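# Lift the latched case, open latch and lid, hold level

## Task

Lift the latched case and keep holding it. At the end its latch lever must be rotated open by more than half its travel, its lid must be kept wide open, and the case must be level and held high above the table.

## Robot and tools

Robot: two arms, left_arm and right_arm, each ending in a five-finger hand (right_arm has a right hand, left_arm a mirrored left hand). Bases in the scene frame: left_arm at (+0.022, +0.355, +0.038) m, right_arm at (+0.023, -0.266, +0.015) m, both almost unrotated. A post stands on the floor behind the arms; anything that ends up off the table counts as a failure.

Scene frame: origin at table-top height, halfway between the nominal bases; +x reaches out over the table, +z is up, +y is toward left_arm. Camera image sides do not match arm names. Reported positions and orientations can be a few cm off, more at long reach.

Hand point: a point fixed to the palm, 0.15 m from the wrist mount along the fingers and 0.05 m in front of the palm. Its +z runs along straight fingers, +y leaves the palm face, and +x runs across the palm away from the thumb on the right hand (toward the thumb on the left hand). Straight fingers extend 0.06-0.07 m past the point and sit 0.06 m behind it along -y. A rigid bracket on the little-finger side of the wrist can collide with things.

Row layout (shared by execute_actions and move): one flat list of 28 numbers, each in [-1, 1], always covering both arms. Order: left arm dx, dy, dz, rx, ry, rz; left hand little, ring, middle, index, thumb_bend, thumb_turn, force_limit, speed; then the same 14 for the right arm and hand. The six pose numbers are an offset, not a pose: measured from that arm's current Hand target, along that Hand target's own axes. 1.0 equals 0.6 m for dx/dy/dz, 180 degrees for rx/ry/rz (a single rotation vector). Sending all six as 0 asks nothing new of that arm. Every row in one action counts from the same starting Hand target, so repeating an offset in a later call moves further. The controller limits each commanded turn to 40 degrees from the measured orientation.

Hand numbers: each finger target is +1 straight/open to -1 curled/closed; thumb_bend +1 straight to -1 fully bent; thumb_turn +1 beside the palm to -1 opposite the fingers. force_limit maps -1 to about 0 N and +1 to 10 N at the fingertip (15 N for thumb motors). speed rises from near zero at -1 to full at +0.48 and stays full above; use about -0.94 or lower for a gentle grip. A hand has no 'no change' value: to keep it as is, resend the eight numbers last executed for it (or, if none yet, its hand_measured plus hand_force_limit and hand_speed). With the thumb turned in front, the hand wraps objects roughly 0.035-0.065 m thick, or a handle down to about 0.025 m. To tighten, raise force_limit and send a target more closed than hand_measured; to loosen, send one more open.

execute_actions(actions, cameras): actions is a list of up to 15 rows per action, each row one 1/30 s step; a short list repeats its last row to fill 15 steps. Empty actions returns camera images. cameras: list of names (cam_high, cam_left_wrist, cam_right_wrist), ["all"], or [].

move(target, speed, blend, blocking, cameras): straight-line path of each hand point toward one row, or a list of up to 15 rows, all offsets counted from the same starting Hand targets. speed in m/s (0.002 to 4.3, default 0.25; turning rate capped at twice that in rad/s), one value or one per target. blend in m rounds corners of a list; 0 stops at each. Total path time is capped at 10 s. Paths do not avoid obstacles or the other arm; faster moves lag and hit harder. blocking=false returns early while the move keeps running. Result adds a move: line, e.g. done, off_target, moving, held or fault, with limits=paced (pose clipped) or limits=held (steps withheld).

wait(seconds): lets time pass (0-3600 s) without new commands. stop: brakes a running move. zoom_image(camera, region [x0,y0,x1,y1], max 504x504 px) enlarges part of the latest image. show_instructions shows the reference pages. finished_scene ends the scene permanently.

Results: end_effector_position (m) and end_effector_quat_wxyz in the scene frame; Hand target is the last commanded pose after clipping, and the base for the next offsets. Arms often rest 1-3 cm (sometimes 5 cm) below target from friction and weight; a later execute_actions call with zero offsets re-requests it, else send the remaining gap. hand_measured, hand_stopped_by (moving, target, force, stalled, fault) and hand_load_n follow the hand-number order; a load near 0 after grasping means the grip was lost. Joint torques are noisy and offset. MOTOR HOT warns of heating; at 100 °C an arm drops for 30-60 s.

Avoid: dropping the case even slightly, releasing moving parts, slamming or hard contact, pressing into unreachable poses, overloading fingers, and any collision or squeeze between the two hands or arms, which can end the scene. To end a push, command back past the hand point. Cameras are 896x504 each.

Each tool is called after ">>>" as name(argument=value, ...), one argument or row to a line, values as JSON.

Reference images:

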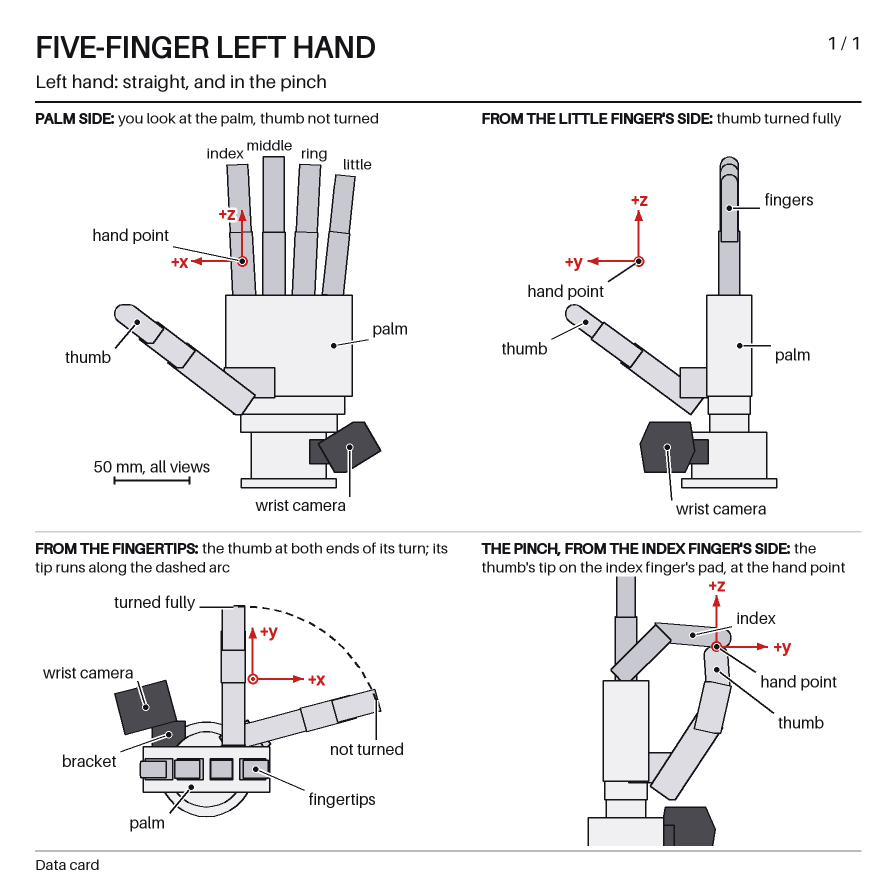

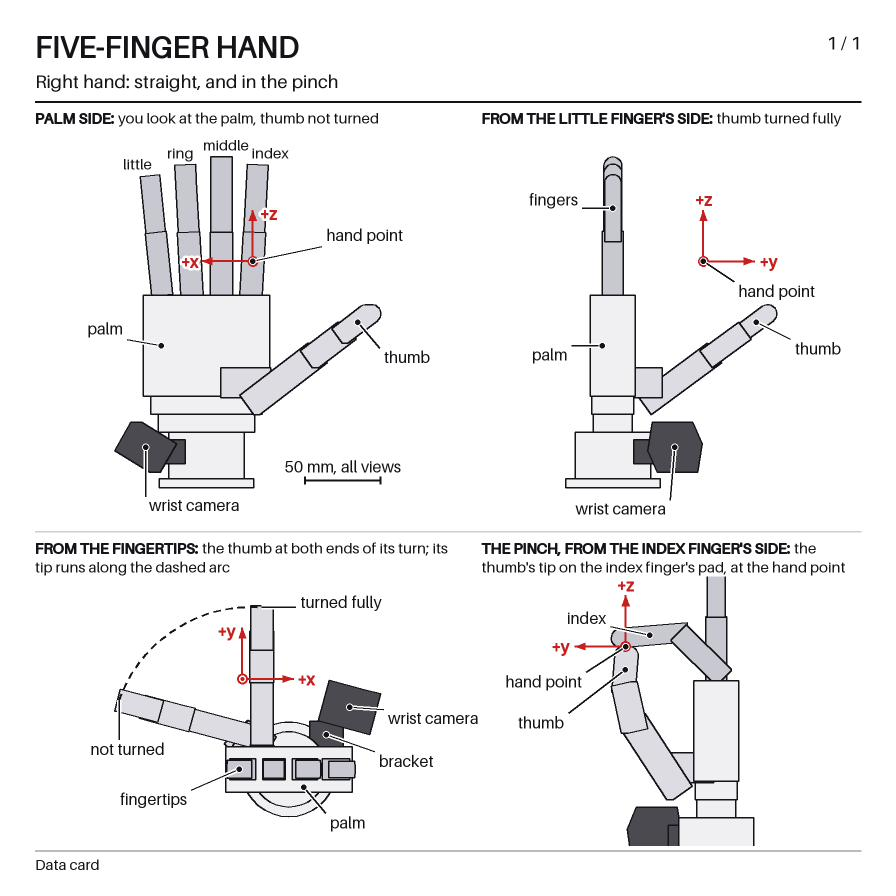

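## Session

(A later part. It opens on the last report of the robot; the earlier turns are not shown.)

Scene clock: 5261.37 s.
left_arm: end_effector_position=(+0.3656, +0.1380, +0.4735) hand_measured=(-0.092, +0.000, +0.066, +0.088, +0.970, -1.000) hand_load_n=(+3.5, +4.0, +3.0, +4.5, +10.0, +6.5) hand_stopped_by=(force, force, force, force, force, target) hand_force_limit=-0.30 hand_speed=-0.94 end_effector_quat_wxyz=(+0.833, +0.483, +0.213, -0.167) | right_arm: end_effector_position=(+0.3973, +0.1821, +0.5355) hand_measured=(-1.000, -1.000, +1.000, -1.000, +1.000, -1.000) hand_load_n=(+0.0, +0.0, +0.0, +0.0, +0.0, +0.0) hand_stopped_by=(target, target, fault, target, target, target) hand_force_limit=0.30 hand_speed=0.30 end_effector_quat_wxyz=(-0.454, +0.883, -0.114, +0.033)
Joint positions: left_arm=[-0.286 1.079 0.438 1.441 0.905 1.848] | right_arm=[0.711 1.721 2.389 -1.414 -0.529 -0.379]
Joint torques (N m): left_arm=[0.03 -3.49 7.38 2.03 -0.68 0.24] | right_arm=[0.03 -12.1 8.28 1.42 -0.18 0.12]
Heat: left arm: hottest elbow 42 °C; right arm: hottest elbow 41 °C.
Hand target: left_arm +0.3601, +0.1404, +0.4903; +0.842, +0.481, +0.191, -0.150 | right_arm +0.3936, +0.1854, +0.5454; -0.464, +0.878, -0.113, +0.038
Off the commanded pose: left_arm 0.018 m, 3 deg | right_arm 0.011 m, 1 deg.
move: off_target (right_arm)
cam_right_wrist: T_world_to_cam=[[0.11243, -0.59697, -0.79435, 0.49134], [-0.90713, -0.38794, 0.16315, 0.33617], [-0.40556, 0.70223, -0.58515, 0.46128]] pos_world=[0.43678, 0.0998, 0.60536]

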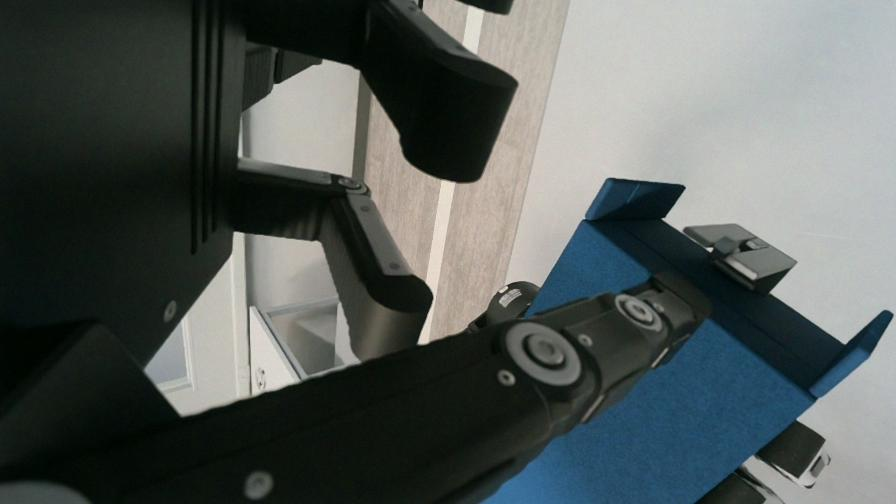

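>>> move(
  target=[0,0,0,0,0,0,-0.4,-0.47,-0.32,-0.47,0.6,-1,-0.3,-0.94,0.0033,0.02025,0.001,0,0,0,-1,-1,1,-1,1,-1,0.3,0.3],
  speed=0.05,
  cameras=["cam_right_wrist"],
)

>>> zoom_image(
  camera="cam_right_wrist",
  region=[600, 180, 840, 400],
)

Scene clock: 5280.77 s.
left_arm: end_effector_position=(+0.3658, +0.1381, +0.4734) hand_measured=(-0.092, +0.000, +0.066, +0.088, +0.970, -1.000) hand_load_n=(+3.5, +4.0, +3.0, +4.5, +10.0, +6.5) hand_stopped_by=(force, force, force, force, force, target) hand_force_limit=-0.30 hand_speed=-0.94 end_effector_quat_wxyz=(+0.833, +0.483, +0.213, -0.167) | right_arm: end_effector_position=(+0.3925, +0.1791, +0.5271) hand_measured=(-1.000, -1.000, +1.000, -1.000, +1.000, -1.000) hand_load_n=(+0.0, +0.0, +0.0, +0.0, +0.0, +0.0) hand_stopped_by=(target, target, fault, target, target, target) hand_force_limit=0.30 hand_speed=0.30 end_effector_quat_wxyz=(-0.454, +0.883, -0.114, +0.030)
Joint positions: left_arm=[-0.286 1.08 0.438 1.441 0.905 1.848] | right_arm=[0.711 1.682 2.308 -1.375 -0.533 -0.379]
Joint torques (N m): left_arm=[-0.03 -3.55 7.34 2.15 -0.69 0.25] | right_arm=[-0.62 -11.99 7.68 1.68 -0.3 0.06]
Heat: left arm: hottest elbow 42 °C; right arm: hottest elbow 40 °C.
Hand target: left_arm +0.3602, +0.1404, +0.4902; +0.842, +0.481, +0.191, -0.150 | right_arm +0.3937, +0.1788, +0.5352; -0.464, +0.878, -0.113, +0.038
Off the commanded pose: left_arm 0.018 m, 3 deg | right_arm 0.008 m, 2 deg.
move: done
cam_right_wrist: T_world_to_cam=[[0.11043, -0.59637, -0.79508, 0.48445], [-0.90509, -0.39086, 0.16747, 0.32933], [-0.41063, 0.70112, -0.58293, 0.4576]] pos_world=[0.43249, 0.0968, 0.59677]

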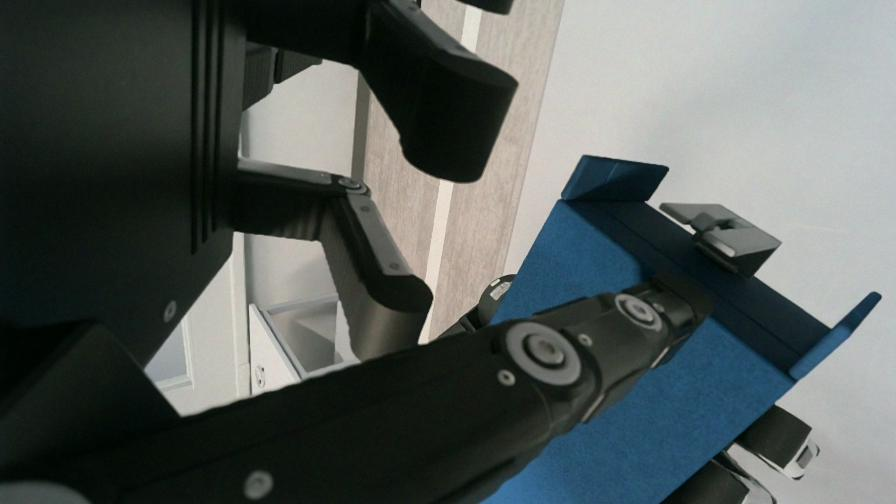

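Scaled by 2.100 from the camera's image (finer frame: 1280x720).

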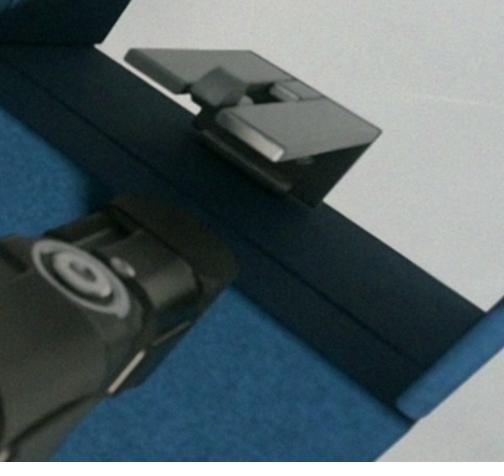

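>>> move(
  target=[0,0,0,0,0,0,-0.4,-0.47,-0.32,-0.47,0.6,-1,-0.3,-0.94,0.01725,-0.00143,0.0009,0,0,0,-1,-1,1,-1,1,-1,0.3,0.3],
  speed=0.05,
  cameras=["cam_right_wrist"],
)

>>> zoom_image(
  camera="cam_right_wrist",
  region=[600, 180, 840, 400],
)

Scene clock: 5289.53 s.
left_arm: end_effector_position=(+0.3658, +0.1381, +0.4734) hand_measured=(-0.092, +0.000, +0.066, +0.088, +0.970, -1.000) hand_load_n=(+3.0, +4.0, +3.0, +4.5, +10.5, +6.0) hand_stopped_by=(force, force, force, force, force, target) hand_force_limit=-0.30 hand_speed=-0.94 end_effector_quat_wxyz=(+0.833, +0.483, +0.213, -0.167) | right_arm: end_effector_position=(+0.3936, +0.1777, +0.5276) hand_measured=(-1.000, -1.000, +1.000, -1.000, +1.000, -1.000) hand_load_n=(+0.0, +0.0, +0.0, +0.0, +0.0, +0.0) hand_stopped_by=(target, target, fault, target, target, target) hand_force_limit=0.30 hand_speed=0.30 end_effector_quat_wxyz=(-0.456, +0.882, -0.115, +0.027)
Joint positions: left_arm=[-0.286 1.08 0.438 1.441 0.905 1.848] | right_arm=[0.705 1.682 2.308 -1.375 -0.544 -0.379]
Joint torques (N m): left_arm=[0.09 -3.49 7.36 2 -0.67 0.26] | right_arm=[-0.91 -10.58 10.32 1.17 -0.39 -0.04]
Heat: left arm: hottest elbow 42 °C; right arm: hottest elbow 40 °C.
Hand target: left_arm +0.3602, +0.1404, +0.4902; +0.842, +0.481, +0.191, -0.150 | right_arm +0.4039, +0.1773, +0.5352; -0.464, +0.878, -0.113, +0.038
Off the commanded pose: left_arm 0.018 m, 3 deg | right_arm 0.013 m, 2 deg.
move: off_target (right_arm)
cam_right_wrist: T_world_to_cam=[[0.10745, -0.59212, -0.79866, 0.4862], [-0.90374, -0.39298, 0.16976, 0.32838], [-0.41438, 0.70354, -0.57735, 0.45746]] pos_world=[0.43409, 0.09509, 0.59667]

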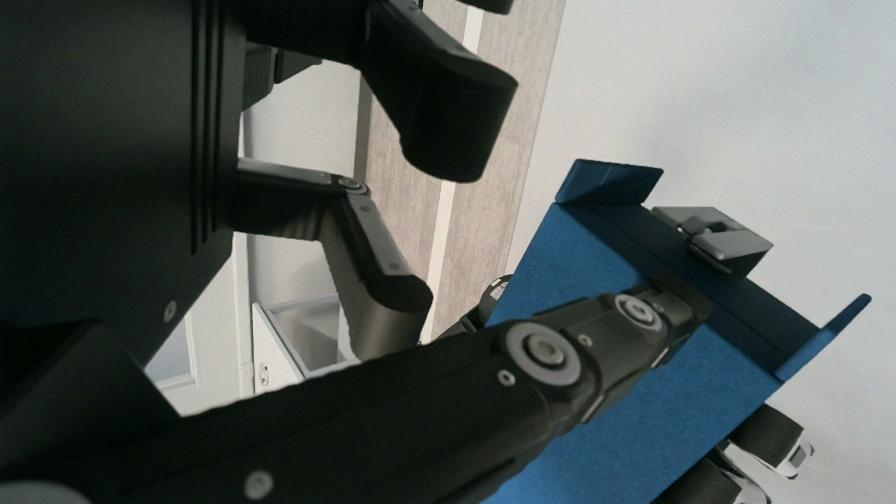

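Scaled by 2.100 from the camera's image (finer frame: 1280x720).

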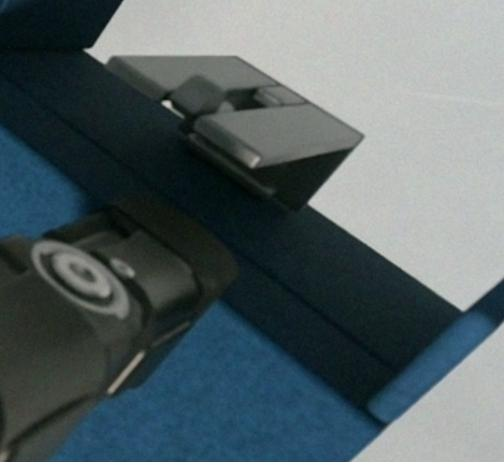

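>>> move(
  target=[0,0,0,0,0,0,-0.4,-0.47,-0.32,-0.47,0.6,-1,-0.3,-0.94,0.0050,-0.0008,0.0009,0,0,0,-1,-1,1,-1,1,-1,0.3,0.3],
  speed=0.05,
  cameras=[],
)

Scene clock: 5293.93 s.
left_arm: end_effector_position=(+0.3658, +0.1381, +0.4734) hand_measured=(-0.092, +0.000, +0.066, +0.088, +0.970, -1.000) hand_load_n=(+3.0, +4.0, +3.0, +4.5, +10.0, +6.5) hand_stopped_by=(force, force, force, force, force, target) hand_force_limit=-0.30 hand_speed=-0.94 end_effector_quat_wxyz=(+0.833, +0.483, +0.213, -0.167) | right_arm: end_effector_position=(+0.3959, +0.1782, +0.5271) hand_measured=(-1.000, -1.000, +1.000, -1.000, +1.000, -1.000) hand_load_n=(+0.0, +0.0, +0.0, +0.0, +0.0, +0.5) hand_stopped_by=(target, target, fault, target, target, target) hand_force_limit=0.30 hand_speed=0.30 end_effector_quat_wxyz=(-0.456, +0.882, -0.115, +0.026)
Joint positions: left_arm=[-0.286 1.08 0.438 1.441 0.905 1.848] | right_arm=[0.702 1.688 2.314 -1.375 -0.548 -0.379]
Joint torques (N m): left_arm=[0.09 -3.49 7.39 2.06 -0.68 0.23] | right_arm=[-1.49 -10.4 10.82 1.05 -0.31 -0.07]
Heat: left arm: hottest elbow 42 °C; right arm: hottest elbow 40 °C.
Hand target: left_arm +0.3602, +0.1404, +0.4902; +0.842, +0.481, +0.191, -0.150 | right_arm +0.4071, +0.1773, +0.5350; -0.464, +0.878, -0.113, +0.038
Off the commanded pose: left_arm 0.018 m, 3 deg | right_arm 0.014 m, 2 deg.
move: off_target (right_arm)

>>> move(
  target=[0,0,0,0,0,0,-0.4,-0.47,-0.32,-0.47,0.6,-1,-0.3,-0.94,0.0011,0.0123,0.0087,0,0,0,-1,-1,1,-1,1,-1,0.3,0.3],
  speed=0.04,
  cameras=["cam_right_wrist"],
)

>>> zoom_image(
  camera="cam_right_wrist",
  region=[600, 180, 840, 400],
)

Scene clock: 5299.23 s.
left_arm: end_effector_position=(+0.3658, +0.1380, +0.4734) hand_measured=(-0.092, +0.000, +0.066, +0.088, +0.970, -1.000) hand_load_n=(+3.5, +4.5, +3.0, +4.5, +10.0, +6.5) hand_stopped_by=(force, force, force, force, force, target) hand_force_limit=-0.30 hand_speed=-0.94 end_effector_quat_wxyz=(+0.833, +0.483, +0.213, -0.167) | right_arm: end_effector_position=(+0.3981, +0.1801, +0.5258) hand_measured=(-1.000, -1.000, +1.000, -1.000, +1.000, -1.000) hand_load_n=(+0.0, +0.5, +0.0, +0.0, +0.0, +1.0) hand_stopped_by=(target, target, fault, target, target, target) hand_force_limit=0.30 hand_speed=0.30 end_effector_quat_wxyz=(-0.459, +0.881, -0.114, +0.028)
Joint positions: left_arm=[-0.286 1.08 0.438 1.441 0.905 1.848] | right_arm=[0.701 1.687 2.305 -1.36 -0.55 -0.379]
Joint torques (N m): left_arm=[-0.21 -3.55 7.31 1.96 -0.66 0.25] | right_arm=[-1.44 -11.52 7.19 1.68 -0.25 -0.08]
Heat: left arm: hottest elbow 42 °C; right arm: hottest elbow 40 °C.
Hand target: left_arm +0.3602, +0.1404, +0.4902; +0.842, +0.481, +0.191, -0.150 | right_arm +0.4072, +0.1773, +0.5261; -0.464, +0.878, -0.113, +0.038
Off the commanded pose: left_arm 0.018 m, 3 deg | right_arm 0.010 m, 1 deg.
move: done
cam_right_wrist: T_world_to_cam=[[0.11017, -0.58602, -0.80277, 0.48573], [-0.90376, -0.39519, 0.16445, 0.33691], [-0.41362, 0.70739, -0.57316, 0.45336]] pos_world=[0.43849, 0.09709, 0.59438]

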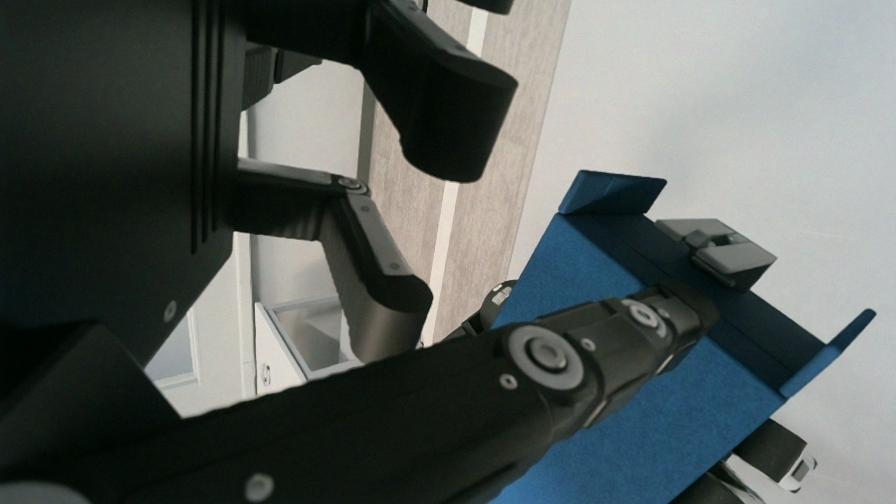

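Scaled by 2.100 from the camera's image (finer frame: 1280x720).

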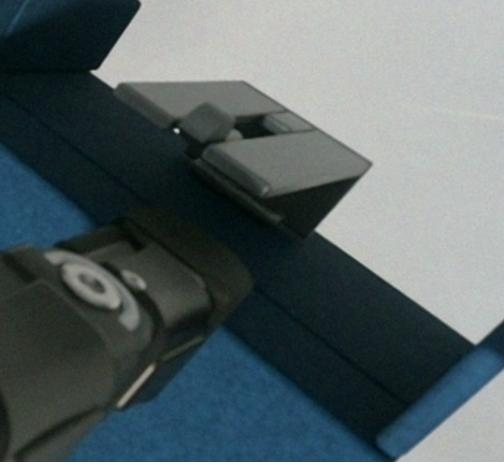

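>>> move(
  target=[0,0,0,0,0,0,-0.4,-0.47,-0.32,-0.47,0.6,-1,-0.3,-0.94,-0.0058,0.0098,-0.008,0,0,0,-1,-1,1,-1,1,-1,0.3,0.3],
  speed=0.04,
  cameras=["cam_right_wrist"],
)

>>> zoom_image(
  camera="cam_right_wrist",
  region=[600, 180, 840, 400],
)

Scene clock: 5310.63 s.
left_arm: end_effector_position=(+0.3653, +0.1373, +0.4729) hand_measured=(-0.092, +0.000, +0.066, +0.088, +0.970, -1.000) hand_load_n=(+3.5, +4.5, +3.0, +4.5, +10.5, +6.5) hand_stopped_by=(force, force, force, force, force, target) hand_force_limit=-0.30 hand_speed=-0.94 end_effector_quat_wxyz=(+0.832, +0.484, +0.213, -0.169) | right_arm: end_effector_position=(+0.3939, +0.1748, +0.5250) hand_measured=(-1.000, -1.000, +1.000, -1.000, +1.000, -1.000) hand_load_n=(+0.0, +0.0, +0.0, +0.0, -1.0, +0.0) hand_stopped_by=(target, target, fault, target, target, target) hand_force_limit=0.30 hand_speed=0.30 end_effector_quat_wxyz=(-0.461, +0.879, -0.114, +0.029)
Joint positions: left_arm=[-0.287 1.08 0.438 1.441 0.909 1.845] | right_arm=[0.698 1.656 2.258 -1.339 -0.552 -0.379]
Joint torques (N m): left_arm=[-0.21 -3.25 7.39 2.13 -0.82 0.28] | right_arm=[-1.49 -11.16 7.17 1.4 -0.28 -0.1]
Heat: left arm: hottest elbow 42 °C; right arm: hottest elbow 40 °C.
Hand target: left_arm +0.3602, +0.1404, +0.4902; +0.842, +0.481, +0.191, -0.150 | right_arm +0.4021, +0.1711, +0.5241; -0.464, +0.878, -0.113, +0.038
Off the commanded pose: left_arm 0.018 m, 4 deg | right_arm 0.009 m, 1 deg.
move: done
cam_right_wrist: T_world_to_cam=[[0.11217, -0.58244, -0.8051, 0.48228], [-0.90501, -0.39445, 0.15927, 0.33421], [-0.41034, 0.71075, -0.57136, 0.45212]] pos_world=[0.43389, 0.09138, 0.59338]

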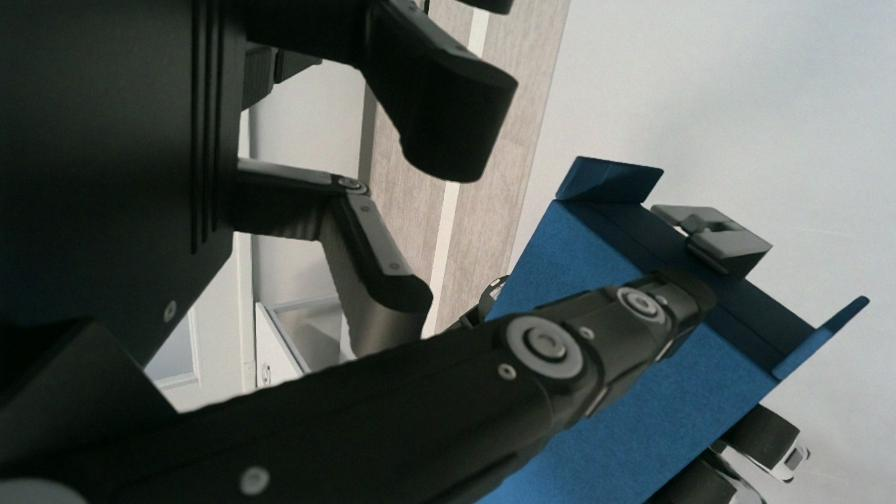

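Scaled by 2.100 from the camera's image (finer frame: 1280x720).

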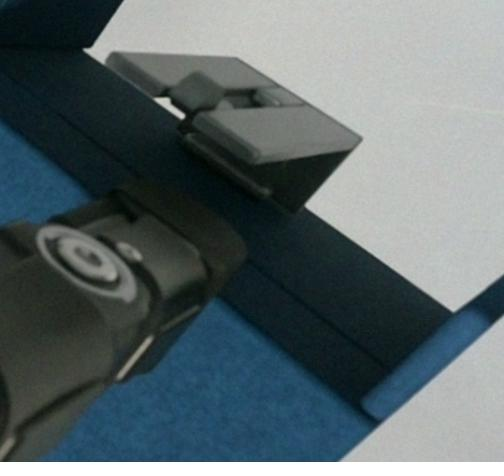

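>>> move(
  target=[
    [0,0,0,0,0,0,-0.4,-0.47,-0.32,-0.47,0.6,-1,-0.3,-0.94,-0.0017,-0.0371,-0.0256,0,0,0,-1,-1,1,-1,1,-1,0.3,0.3],
    [0,0,0,0,0,0,-0.4,-0.47,-0.32,-0.47,0.6,-1,-0.3,-0.94,0.019,-0.038,-0.024,0,0,0,-1,-1,1,-1,1,-0.7,0.3,0.3],
  ],
  speed=0.05,
  cameras=["cam_right_wrist"],
)

>>> zoom_image(
  camera="cam_right_wrist",
  region=[560, 180, 840, 440],
)

Scene clock: 5325.43 s.
left_arm: end_effector_position=(+0.3657, +0.1379, +0.4734) hand_measured=(-0.092, +0.000, +0.066, +0.088, +0.970, -1.000) hand_load_n=(+3.5, +4.0, +3.0, +4.5, +10.0, +6.0) hand_stopped_by=(force, force, force, force, force, target) hand_force_limit=-0.30 hand_speed=-0.94 end_effector_quat_wxyz=(+0.833, +0.483, +0.213, -0.167) | right_arm: end_effector_position=(+0.4105, +0.1728, +0.5410) hand_measured=(-1.000, -1.000, +1.000, -1.000, +1.000, -0.700) hand_load_n=(+0.0, +0.5, +0.0, +0.0, +0.0, +0.0) hand_stopped_by=(target, target, fault, target, target, target) hand_force_limit=0.30 hand_speed=0.30 end_effector_quat_wxyz=(-0.458, +0.880, -0.119, +0.028)
Joint positions: left_arm=[-0.287 1.08 0.438 1.441 0.905 1.848] | right_arm=[0.675 1.751 2.446 -1.447 -0.562 -0.39]
Joint torques (N m): left_arm=[-0.21 -3.66 7.47 1.99 -0.67 0.26] | right_arm=[-1.03 -11.16 10.61 0.53 -0.38 -0.12]
Heat: left arm: hottest elbow 42 °C; right arm: hottest elbow 40 °C.
Hand target: left_arm +0.3602, +0.1404, +0.4902; +0.842, +0.481, +0.191, -0.150 | right_arm +0.4145, +0.1692, +0.5505; -0.464, +0.878, -0.113, +0.038
Off the commanded pose: left_arm 0.018 m, 3 deg | right_arm 0.011 m, 1 deg.
move: off_target (right_arm); target 2's new numbers were sent with right_arm's hand 0.011 m and 1 deg from that target
cam_right_wrist: T_world_to_cam=[[0.1016, -0.58767, -0.8027, 0.49601], [-0.90716, -0.38592, 0.16772, 0.34077], [-0.40834, 0.71113, -0.57232, 0.46912]] pos_world=[0.4503, 0.08939, 0.60948]

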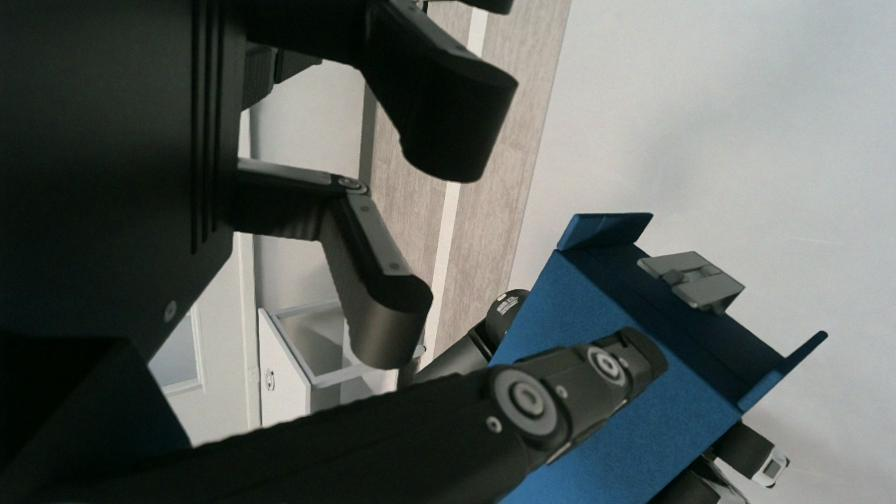

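Scaled by 1.800 from the camera's image (finer frame: 1280x720).

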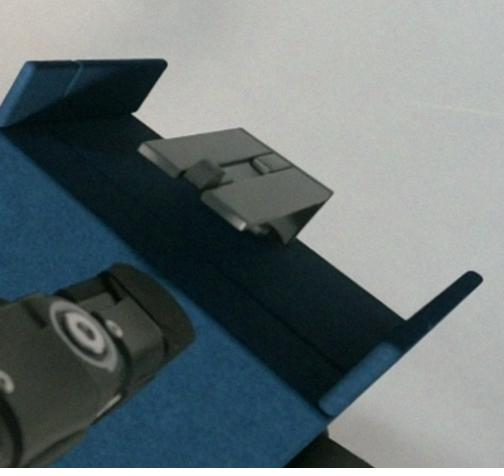

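>>> move(
  target=[0,0,0,0,0,0,-0.4,-0.47,-0.32,-0.47,0.6,-1,-0.3,-0.94,0.0025,0.0112,0.0155,0,0,0,-1,-1,1,-1,1,-0.7,0.3,0.3],
  speed=0.05,
  cameras=["cam_right_wrist"],
)

>>> zoom_image(
  camera="cam_right_wrist",
  region=[560, 180, 840, 440],
)

Scene clock: 5343.97 s.
left_arm: end_effector_position=(+0.3657, +0.1379, +0.4734) hand_measured=(-0.092, +0.000, +0.066, +0.088, +0.970, -1.000) hand_load_n=(+3.0, +4.0, +3.0, +4.0, +10.0, +6.5) hand_stopped_by=(force, force, force, force, force, target) hand_force_limit=-0.30 hand_speed=-0.94 end_effector_quat_wxyz=(+0.833, +0.483, +0.213, -0.167) | right_arm: end_effector_position=(+0.4124, +0.1742, +0.5318) hand_measured=(-1.000, -1.000, +1.000, -1.000, +1.000, -0.700) hand_load_n=(+0.0, +0.0, +0.0, +0.0, +0.0, +0.0) hand_stopped_by=(target, target, fault, target, target, target) hand_force_limit=0.30 hand_speed=0.30 end_effector_quat_wxyz=(-0.453, +0.883, -0.121, +0.024)
Joint positions: left_arm=[-0.287 1.08 0.438 1.441 0.905 1.848] | right_arm=[0.675 1.75 2.42 -1.438 -0.562 -0.39]
Joint torques (N m): left_arm=[0.15 -3.49 7.36 2.03 -0.68 0.24] | right_arm=[-0.91 -12.51 7.62 1.66 -0.29 -0.11]
Heat: left arm: hottest elbow 42 °C; right arm: hottest elbow 41 °C.
Hand target: left_arm +0.3602, +0.1404, +0.4902; +0.842, +0.481, +0.191, -0.150 | right_arm +0.4165, +0.1727, +0.5395; -0.464, +0.878, -0.113, +0.038
Off the commanded pose: left_arm 0.018 m, 3 deg | right_arm 0.009 m, 2 deg.
move: done
cam_right_wrist: T_world_to_cam=[[0.09171, -0.59539, -0.79818, 0.49231], [-0.90499, -0.38424, 0.18263, 0.33544], [-0.41543, 0.7056, -0.57407, 0.4684]] pos_world=[0.45301, 0.0915, 0.60058]

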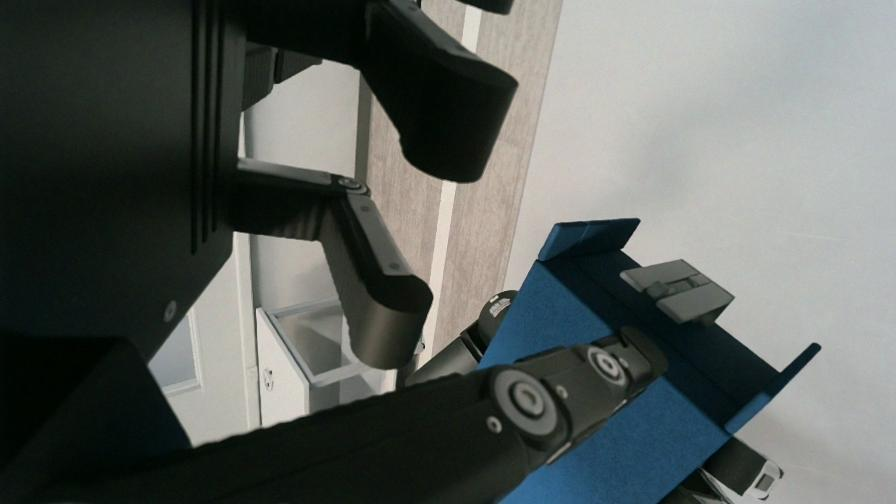

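Scaled by 1.800 from the camera's image (finer frame: 1280x720).

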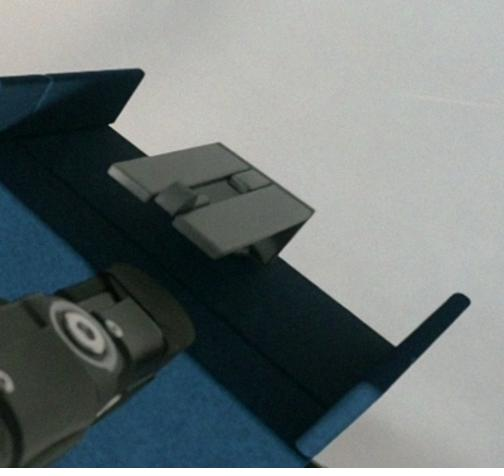

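>>> move(
  target=[
    [0,0,0,0,0,0,-0.4,-0.47,-0.32,-0.47,0.6,-1,-0.3,-0.94,0,0,0,0,0,0,-1,-1,1,-1,1,-0.63,0.3,0.3],
    [0,0,0,0,0,0,-0.4,-0.47,-0.32,-0.47,0.6,-1,-0.3,-0.94,0.0018,0.015,0.0135,0,0,0,-1,-1,1,-1,1,-0.63,0.3,0.3],
  ],
  speed=0.04,
  cameras=["cam_right_wrist"],
)

>>> zoom_image(
  camera="cam_right_wrist",
  region=[560, 180, 840, 440],
)

Scene clock: 5354.77 s.
left_arm: end_effector_position=(+0.3656, +0.1377, +0.4732) hand_measured=(-0.092, +0.000, +0.066, +0.088, +0.970, -1.000) hand_load_n=(+3.5, +4.0, +2.5, +4.5, +10.0, +6.0) hand_stopped_by=(force, force, force, force, force, target) hand_force_limit=-0.30 hand_speed=-0.94 end_effector_quat_wxyz=(+0.832, +0.483, +0.213, -0.168) | right_arm: end_effector_position=(+0.4137, +0.1752, +0.5241) hand_measured=(-1.000, -1.000, +1.000, -1.000, +1.000, -0.630) hand_load_n=(+0.0, +0.0, +0.0, +0.0, +0.0, -0.5) hand_stopped_by=(target, target, fault, target, target, target) hand_force_limit=0.30 hand_speed=0.30 end_effector_quat_wxyz=(-0.458, +0.881, -0.119, +0.028)
Joint positions: left_arm=[-0.287 1.08 0.438 1.441 0.906 1.846] | right_arm=[0.675 1.719 2.346 -1.382 -0.562 -0.39]
Joint torques (N m): left_arm=[-0.21 -3.6 7.32 2.09 -0.74 0.27] | right_arm=[-0.67 -11.63 7.3 1.57 -0.26 -0.11]
Heat: left arm: hottest elbow 42 °C; right arm: hottest elbow 41 °C.
Hand target: left_arm +0.3602, +0.1404, +0.4902; +0.842, +0.481, +0.191, -0.150 | right_arm +0.4175, +0.1741, +0.5274; -0.463, +0.878, -0.113, +0.038
Off the commanded pose: left_arm 0.018 m, 4 deg | right_arm 0.005 m, 2 deg.
move: done
cam_right_wrist: T_world_to_cam=[[0.09986, -0.58902, -0.80192, 0.48412], [-0.90681, -0.38561, 0.17031, 0.34573], [-0.40954, 0.71018, -0.57264, 0.45986]] pos_world=[0.4535, 0.09189, 0.59268]

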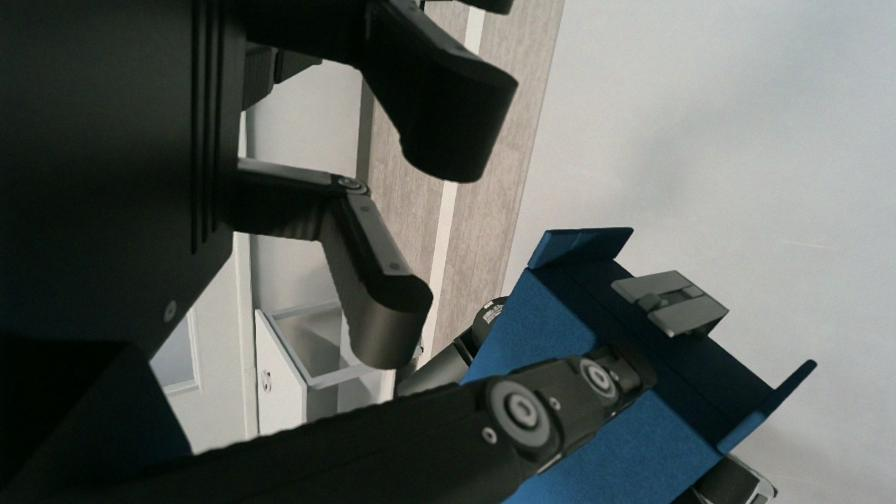

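Scaled by 1.800 from the camera's image (finer frame: 1280x720).

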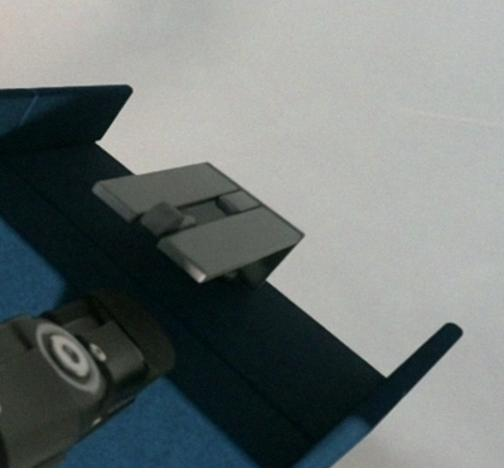

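>>> move(
  target=[
    [0,0,0,0,0,0,-0.4,-0.47,-0.32,-0.47,0.6,-1,-0.3,-0.94,0,0,0,0,0,0,-1,-1,1,-1,1,-0.66,0.3,0.3],
    [0,0,0,0,0,0,-0.4,-0.47,-0.32,-0.47,0.6,-1,-0.3,-0.94,0.0002,0.0062,0.0043,0,0,0,-1,-1,1,-1,1,-0.66,0.3,0.3],
  ],
  speed=0.04,
  cameras=["cam_right_wrist"],
)

>>> zoom_image(
  camera="cam_right_wrist",
  region=[560, 180, 840, 440],
)

Scene clock: 5362.33 s.
left_arm: end_effector_position=(+0.3656, +0.1376, +0.4731) hand_measured=(-0.092, +0.000, +0.066, +0.088, +0.970, -1.000) hand_load_n=(+3.5, +4.0, +3.0, +5.0, +10.0, +6.0) hand_stopped_by=(force, force, force, force, force, target) hand_force_limit=-0.30 hand_speed=-0.94 end_effector_quat_wxyz=(+0.832, +0.483, +0.213, -0.168) | right_arm: end_effector_position=(+0.4128, +0.1746, +0.5235) hand_measured=(-1.000, -1.000, +1.000, -1.000, +1.000, -0.660) hand_load_n=(+0.0, +0.5, +0.0, +0.5, +0.0, +0.0) hand_stopped_by=(target, target, fault, target, target, target) hand_force_limit=0.30 hand_speed=0.30 end_effector_quat_wxyz=(-0.461, +0.879, -0.118, +0.030)
Joint positions: left_arm=[-0.287 1.08 0.438 1.441 0.907 1.846] | right_arm=[0.675 1.704 2.319 -1.361 -0.562 -0.39]
Joint torques (N m): left_arm=[0.15 -3.31 7.45 2.03 -0.76 0.28] | right_arm=[-0.73 -11.52 7.16 1.59 -0.26 -0.1]
Heat: left arm: hottest elbow 42 °C; right arm: hottest elbow 41 °C.
Hand target: left_arm +0.3602, +0.1404, +0.4902; +0.842, +0.481, +0.191, -0.150 | right_arm +0.4174, +0.1742, +0.5230; -0.464, +0.878, -0.113, +0.038
Off the commanded pose: left_arm 0.018 m, 4 deg | right_arm 0.005 m, 1 deg.
move: done
cam_right_wrist: T_world_to_cam=[[0.10566, -0.58448, -0.8045, 0.48143], [-0.90801, -0.38653, 0.16157, 0.35012], [-0.4054, 0.71342, -0.57156, 0.45671]] pos_world=[0.45219, 0.09089, 0.59178]

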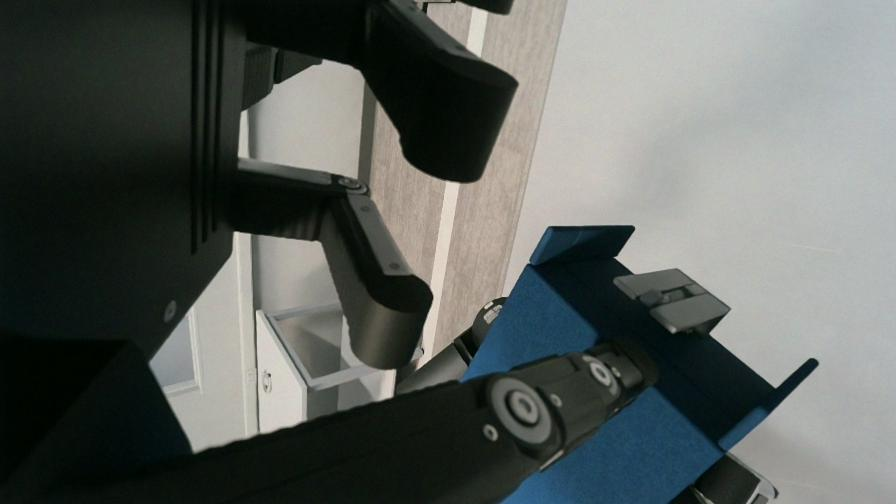

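Scaled by 1.800 from the camera's image (finer frame: 1280x720).

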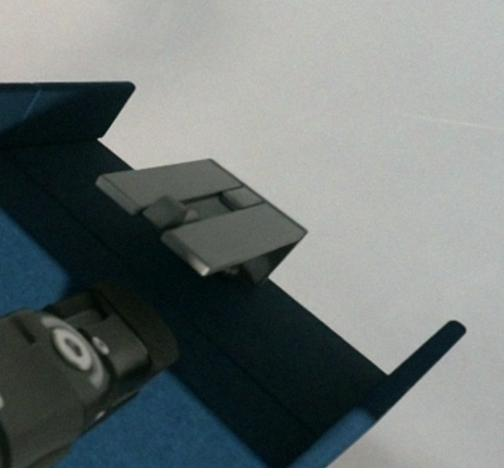

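>>> move(
  target=[0,0,0,0,0,0,-0.4,-0.47,-0.32,-0.47,0.6,-1,-0.3,-0.94,0.0,0.0,0.0,0,0,0,-1,-1,1,-1,1,-0.72,0.3,0.3],
  speed=0.04,
  cameras=["cam_right_wrist"],
)

>>> zoom_image(
  camera="cam_right_wrist",
  region=[560, 220, 780, 440],
)

Scene clock: 5368.73 s.
left_arm: end_effector_position=(+0.3656, +0.1376, +0.4731) hand_measured=(-0.092, +0.000, +0.066, +0.088, +0.970, -1.000) hand_load_n=(+3.5, +4.0, +2.5, +5.0, +10.0, +6.5) hand_stopped_by=(force, force, force, force, force, target) hand_force_limit=-0.30 hand_speed=-0.94 end_effector_quat_wxyz=(+0.832, +0.483, +0.213, -0.168) | right_arm: end_effector_position=(+0.4127, +0.1746, +0.5235) hand_measured=(-1.000, -1.000, +1.000, -1.000, +1.000, -0.720) hand_load_n=(+0.0, +0.5, +0.0, +0.0, +0.0, +0.5) hand_stopped_by=(target, target, fault, target, target, target) hand_force_limit=0.30 hand_speed=0.30 end_effector_quat_wxyz=(-0.461, +0.879, -0.117, +0.030)
Joint positions: left_arm=[-0.287 1.08 0.438 1.441 0.907 1.846] | right_arm=[0.675 1.704 2.319 -1.361 -0.563 -0.39]
Joint torques (N m): left_arm=[0.21 -3.31 7.38 2.02 -0.75 0.27] | right_arm=[-0.79 -11.75 7.1 1.57 -0.23 -0.11]
Heat: left arm: hottest elbow 42 °C; right arm: hottest elbow 40 °C.
Hand target: left_arm +0.3602, +0.1404, +0.4902; +0.842, +0.481, +0.191, -0.150 | right_arm +0.4174, +0.1742, +0.5230; -0.464, +0.878, -0.113, +0.037
Off the commanded pose: left_arm 0.018 m, 4 deg | right_arm 0.005 m, 1 deg.
move: done
cam_right_wrist: T_world_to_cam=[[0.10578, -0.58409, -0.80477, 0.48156], [-0.90773, -0.38715, 0.16167, 0.35002], [-0.40599, 0.71341, -0.57115, 0.45667]] pos_world=[0.45219, 0.09099, 0.59178]

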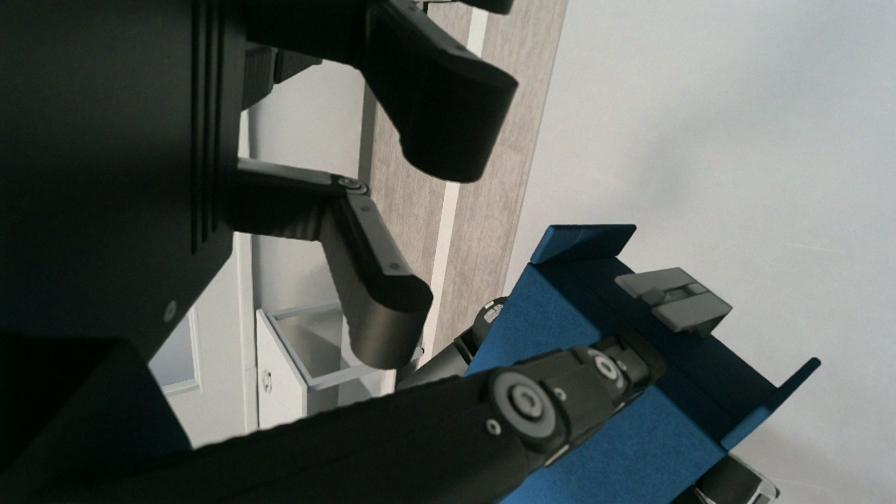

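Scaled by 2.291 from the camera's image (finer frame: 1280x720).

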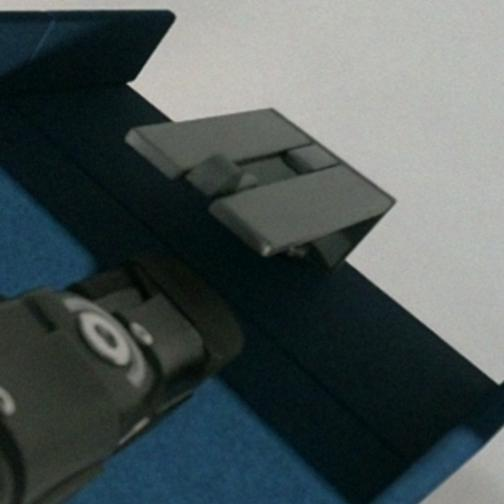

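>>> move(
  target=[0,0,0,0,0,0,-0.4,-0.47,-0.32,-0.47,0.6,-1,-0.3,-0.94,0.0002,0.0062,0.0043,0,0,0,-1,-1,1,-1,1,-0.72,0.3,0.3],
  speed=0.04,
  cameras=["cam_right_wrist"],
)

>>> zoom_image(
  camera="cam_right_wrist",
  region=[560, 220, 780, 440],
)

Scene clock: 5373.43 s.
left_arm: end_effector_position=(+0.3655, +0.1374, +0.4729) hand_measured=(-0.092, +0.000, +0.066, +0.088, +0.970, -1.000) hand_load_n=(+3.5, +4.0, +3.0, +5.0, +10.0, +6.5) hand_stopped_by=(force, force, force, force, force, target) hand_force_limit=-0.30 hand_speed=-0.94 end_effector_quat_wxyz=(+0.832, +0.483, +0.214, -0.169) | right_arm: end_effector_position=(+0.4121, +0.1742, +0.5227) hand_measured=(-1.000, -1.000, +1.000, -1.000, +1.000, -0.720) hand_load_n=(+0.0, +0.0, +0.0, +0.5, -0.5, +0.0) hand_stopped_by=(target, target, fault, target, target, target) hand_force_limit=0.30 hand_speed=0.30 end_effector_quat_wxyz=(-0.464, +0.878, -0.116, +0.033)
Joint positions: left_arm=[-0.287 1.08 0.438 1.441 0.908 1.843] | right_arm=[0.675 1.689 2.293 -1.339 -0.563 -0.39]
Joint torques (N m): left_arm=[-0.15 -3.49 7.35 2.02 -0.79 0.3] | right_arm=[-0.79 -11.4 6.95 1.4 -0.22 -0.11]
Heat: left arm: hottest elbow 42 °C; right arm: hottest elbow 40 °C.
Hand target: left_arm +0.3602, +0.1404, +0.4902; +0.842, +0.481, +0.191, -0.150 | right_arm +0.4173, +0.1742, +0.5186; -0.464, +0.878, -0.113, +0.038
Off the commanded pose: left_arm 0.018 m, 4 deg | right_arm 0.007 m, 1 deg.
move: done
cam_right_wrist: T_world_to_cam=[[0.11178, -0.57937, -0.80736, 0.47874], [-0.9089, -0.38807, 0.15264, 0.35478], [-0.40175, 0.71675, -0.56997, 0.45338]] pos_world=[0.45109, 0.09008, 0.59078]

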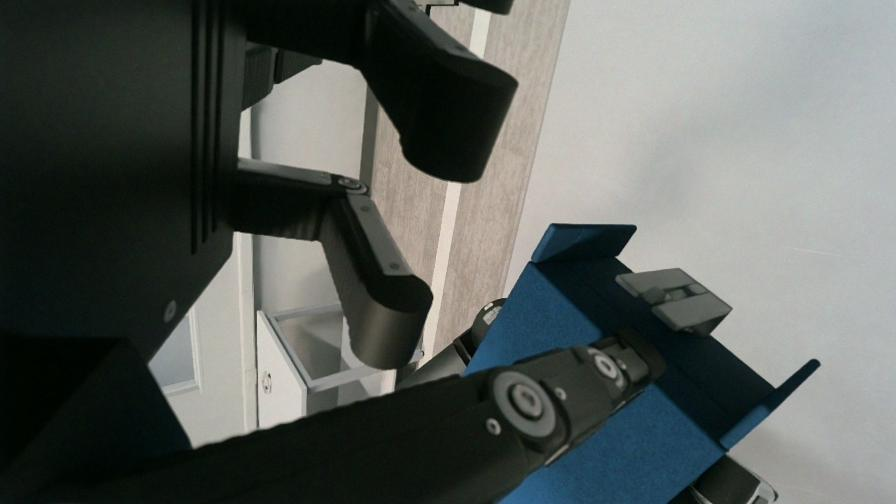

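Scaled by 2.291 from the camera's image (finer frame: 1280x720).

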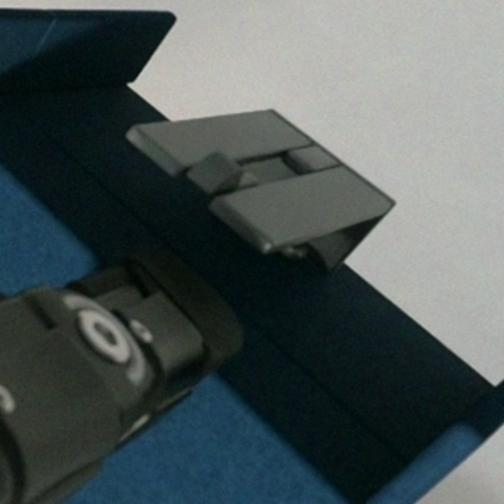

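>>> move(
  target=[0,0,0,0,0,0,-0.4,-0.47,-0.32,-0.47,0.6,-1,-0.3,-0.94,0.0,0.0,0.0,0,0,0,-1,-1,1,-1,1,-0.8,0.3,0.0],
  speed=0.04,
  cameras=["cam_right_wrist"],
)

>>> zoom_image(
  camera="cam_right_wrist",
  region=[560, 220, 780, 440],
)

Scene clock: 5381.10 s.
left_arm: end_effector_position=(+0.3656, +0.1374, +0.4728) hand_measured=(-0.092, +0.000, +0.066, +0.088, +0.970, -1.000) hand_load_n=(+3.5, +4.0, +3.0, +5.0, +10.0, +6.5) hand_stopped_by=(force, force, force, force, force, target) hand_force_limit=-0.30 hand_speed=-0.94 end_effector_quat_wxyz=(+0.832, +0.483, +0.214, -0.170) | right_arm: end_effector_position=(+0.4118, +0.1743, +0.5228) hand_measured=(-1.000, -1.000, +1.000, -1.000, +1.000, -0.800) hand_load_n=(+0.0, +0.0, +0.0, +0.0, +0.0, +1.5) hand_stopped_by=(target, target, fault, target, target, target) hand_force_limit=0.30 hand_speed=0.00 end_effector_quat_wxyz=(-0.464, +0.878, -0.115, +0.032)
Joint positions: left_arm=[-0.287 1.08 0.438 1.441 0.907 1.841] | right_arm=[0.675 1.689 2.293 -1.339 -0.565 -0.39]
Joint torques (N m): left_arm=[0.15 -3.31 7.36 1.98 -0.78 0.33] | right_arm=[-0.91 -11.34 6.97 1.43 -0.15 -0.1]
Heat: left arm: hottest elbow 42 °C; right arm: hottest elbow 40 °C.
Hand target: left_arm +0.3602, +0.1404, +0.4902; +0.842, +0.481, +0.191, -0.150 | right_arm +0.4173, +0.1742, +0.5185; -0.464, +0.878, -0.113, +0.037
Off the commanded pose: left_arm 0.018 m, 4 deg | right_arm 0.007 m, 1 deg.
move: done
cam_right_wrist: T_world_to_cam=[[0.11199, -0.57842, -0.80801, 0.47915], [-0.90825, -0.38948, 0.15293, 0.35441], [-0.40316, 0.71675, -0.56897, 0.4533]] pos_world=[0.45099, 0.09028, 0.59088]

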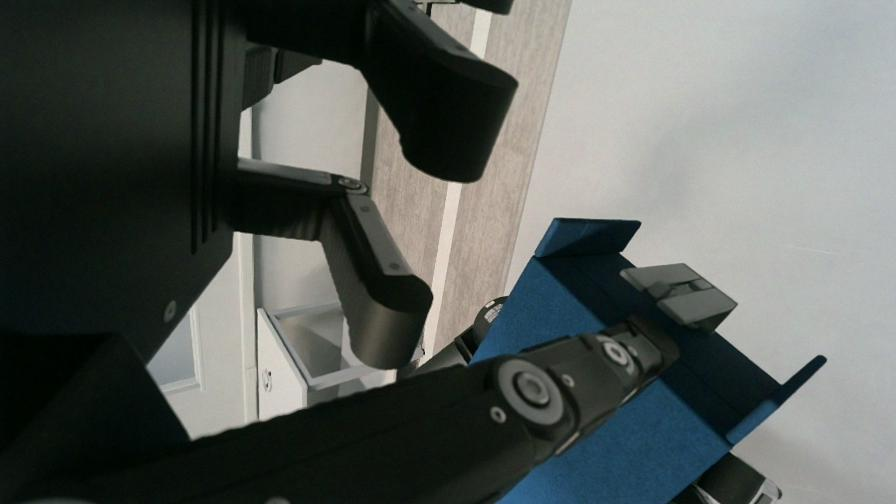

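Scaled by 2.291 from the camera's image (finer frame: 1280x720).

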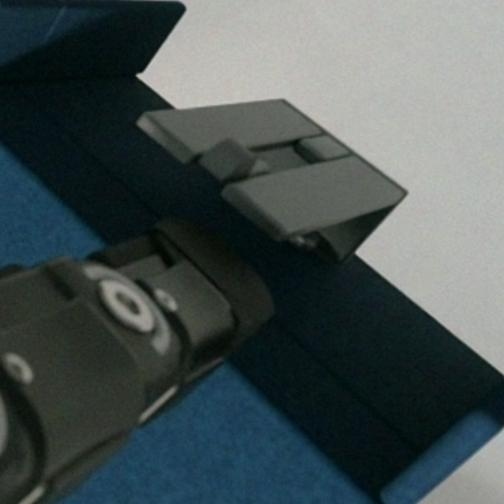

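>>> move(
  target=[0,0,0,0,0,0,-0.4,-0.47,-0.32,-0.47,0.6,-1,-0.3,-0.94,0.0,0.0,0.0,0,0,0,-1,-1,1,-1,1,-0.88,0.3,0.0],
  speed=0.04,
  cameras=["cam_right_wrist"],
)

>>> zoom_image(
  camera="cam_right_wrist",
  region=[560, 220, 780, 440],
)

Scene clock: 5410.57 s.
left_arm: end_effector_position=(+0.3657, +0.1374, +0.4728) hand_measured=(-0.092, +0.000, +0.066, +0.088, +0.970, -1.000) hand_load_n=(+3.5, +4.0, +3.0, +5.0, +10.0, +6.5) hand_stopped_by=(force, force, force, force, force, target) hand_force_limit=-0.30 hand_speed=-0.94 end_effector_quat_wxyz=(+0.832, +0.483, +0.215, -0.171) | right_arm: end_effector_position=(+0.4118, +0.1743, +0.5229) hand_measured=(-1.000, -1.000, +1.000, -1.000, +1.000, -0.880) hand_load_n=(+0.5, +0.0, +0.0, +0.0, +0.0, +2.0) hand_stopped_by=(target, target, fault, target, target, target) hand_force_limit=0.30 hand_speed=0.00 end_effector_quat_wxyz=(-0.464, +0.878, -0.115, +0.032)
Joint positions: left_arm=[-0.287 1.08 0.438 1.441 0.907 1.84] | right_arm=[0.675 1.689 2.293 -1.339 -0.565 -0.39]
Joint torques (N m): left_arm=[0.09 -3.66 7.35 1.99 -0.79 0.34] | right_arm=[-0.91 -11.4 6.93 1.47 -0.13 -0.1]
Heat: left arm: hottest elbow 42 °C; right arm: hottest elbow 39 °C.
Hand target: left_arm +0.3602, +0.1404, +0.4902; +0.842, +0.481, +0.191, -0.150 | right_arm +0.4173, +0.1742, +0.5185; -0.464, +0.878, -0.113, +0.038
Off the commanded pose: left_arm 0.019 m, 4 deg | right_arm 0.007 m, 1 deg.
move: done
cam_right_wrist: T_world_to_cam=[[0.11201, -0.57824, -0.80814, 0.47921], [-0.90812, -0.38975, 0.15301, 0.35423], [-0.40345, 0.71675, -0.56877, 0.45327]] pos_world=[0.45088, 0.09028, 0.59088]

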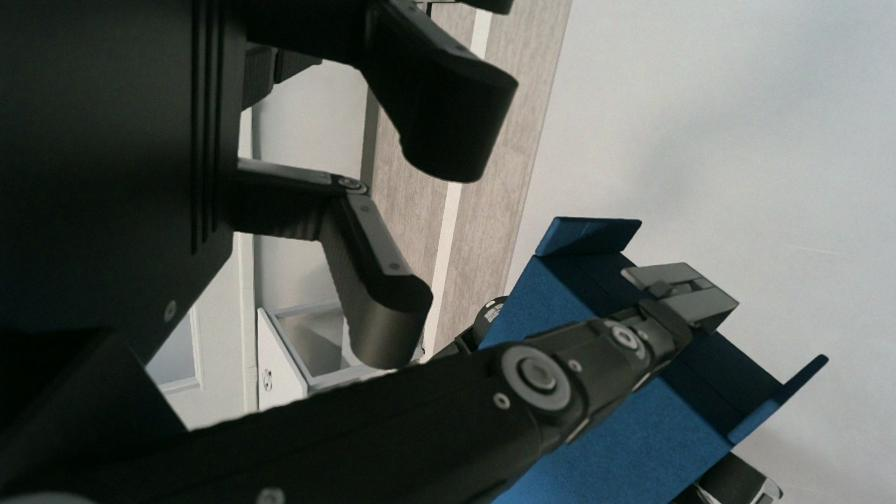

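Scaled by 2.291 from the camera's image (finer frame: 1280x720).

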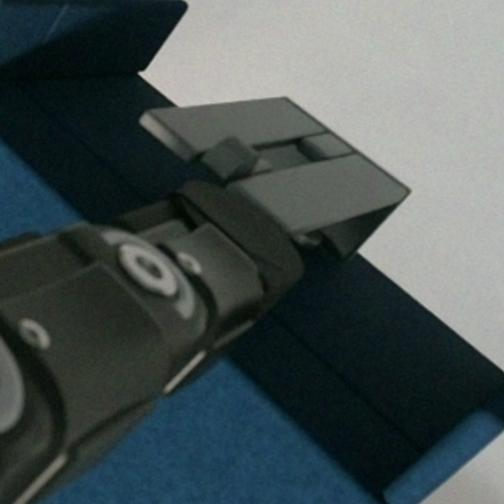

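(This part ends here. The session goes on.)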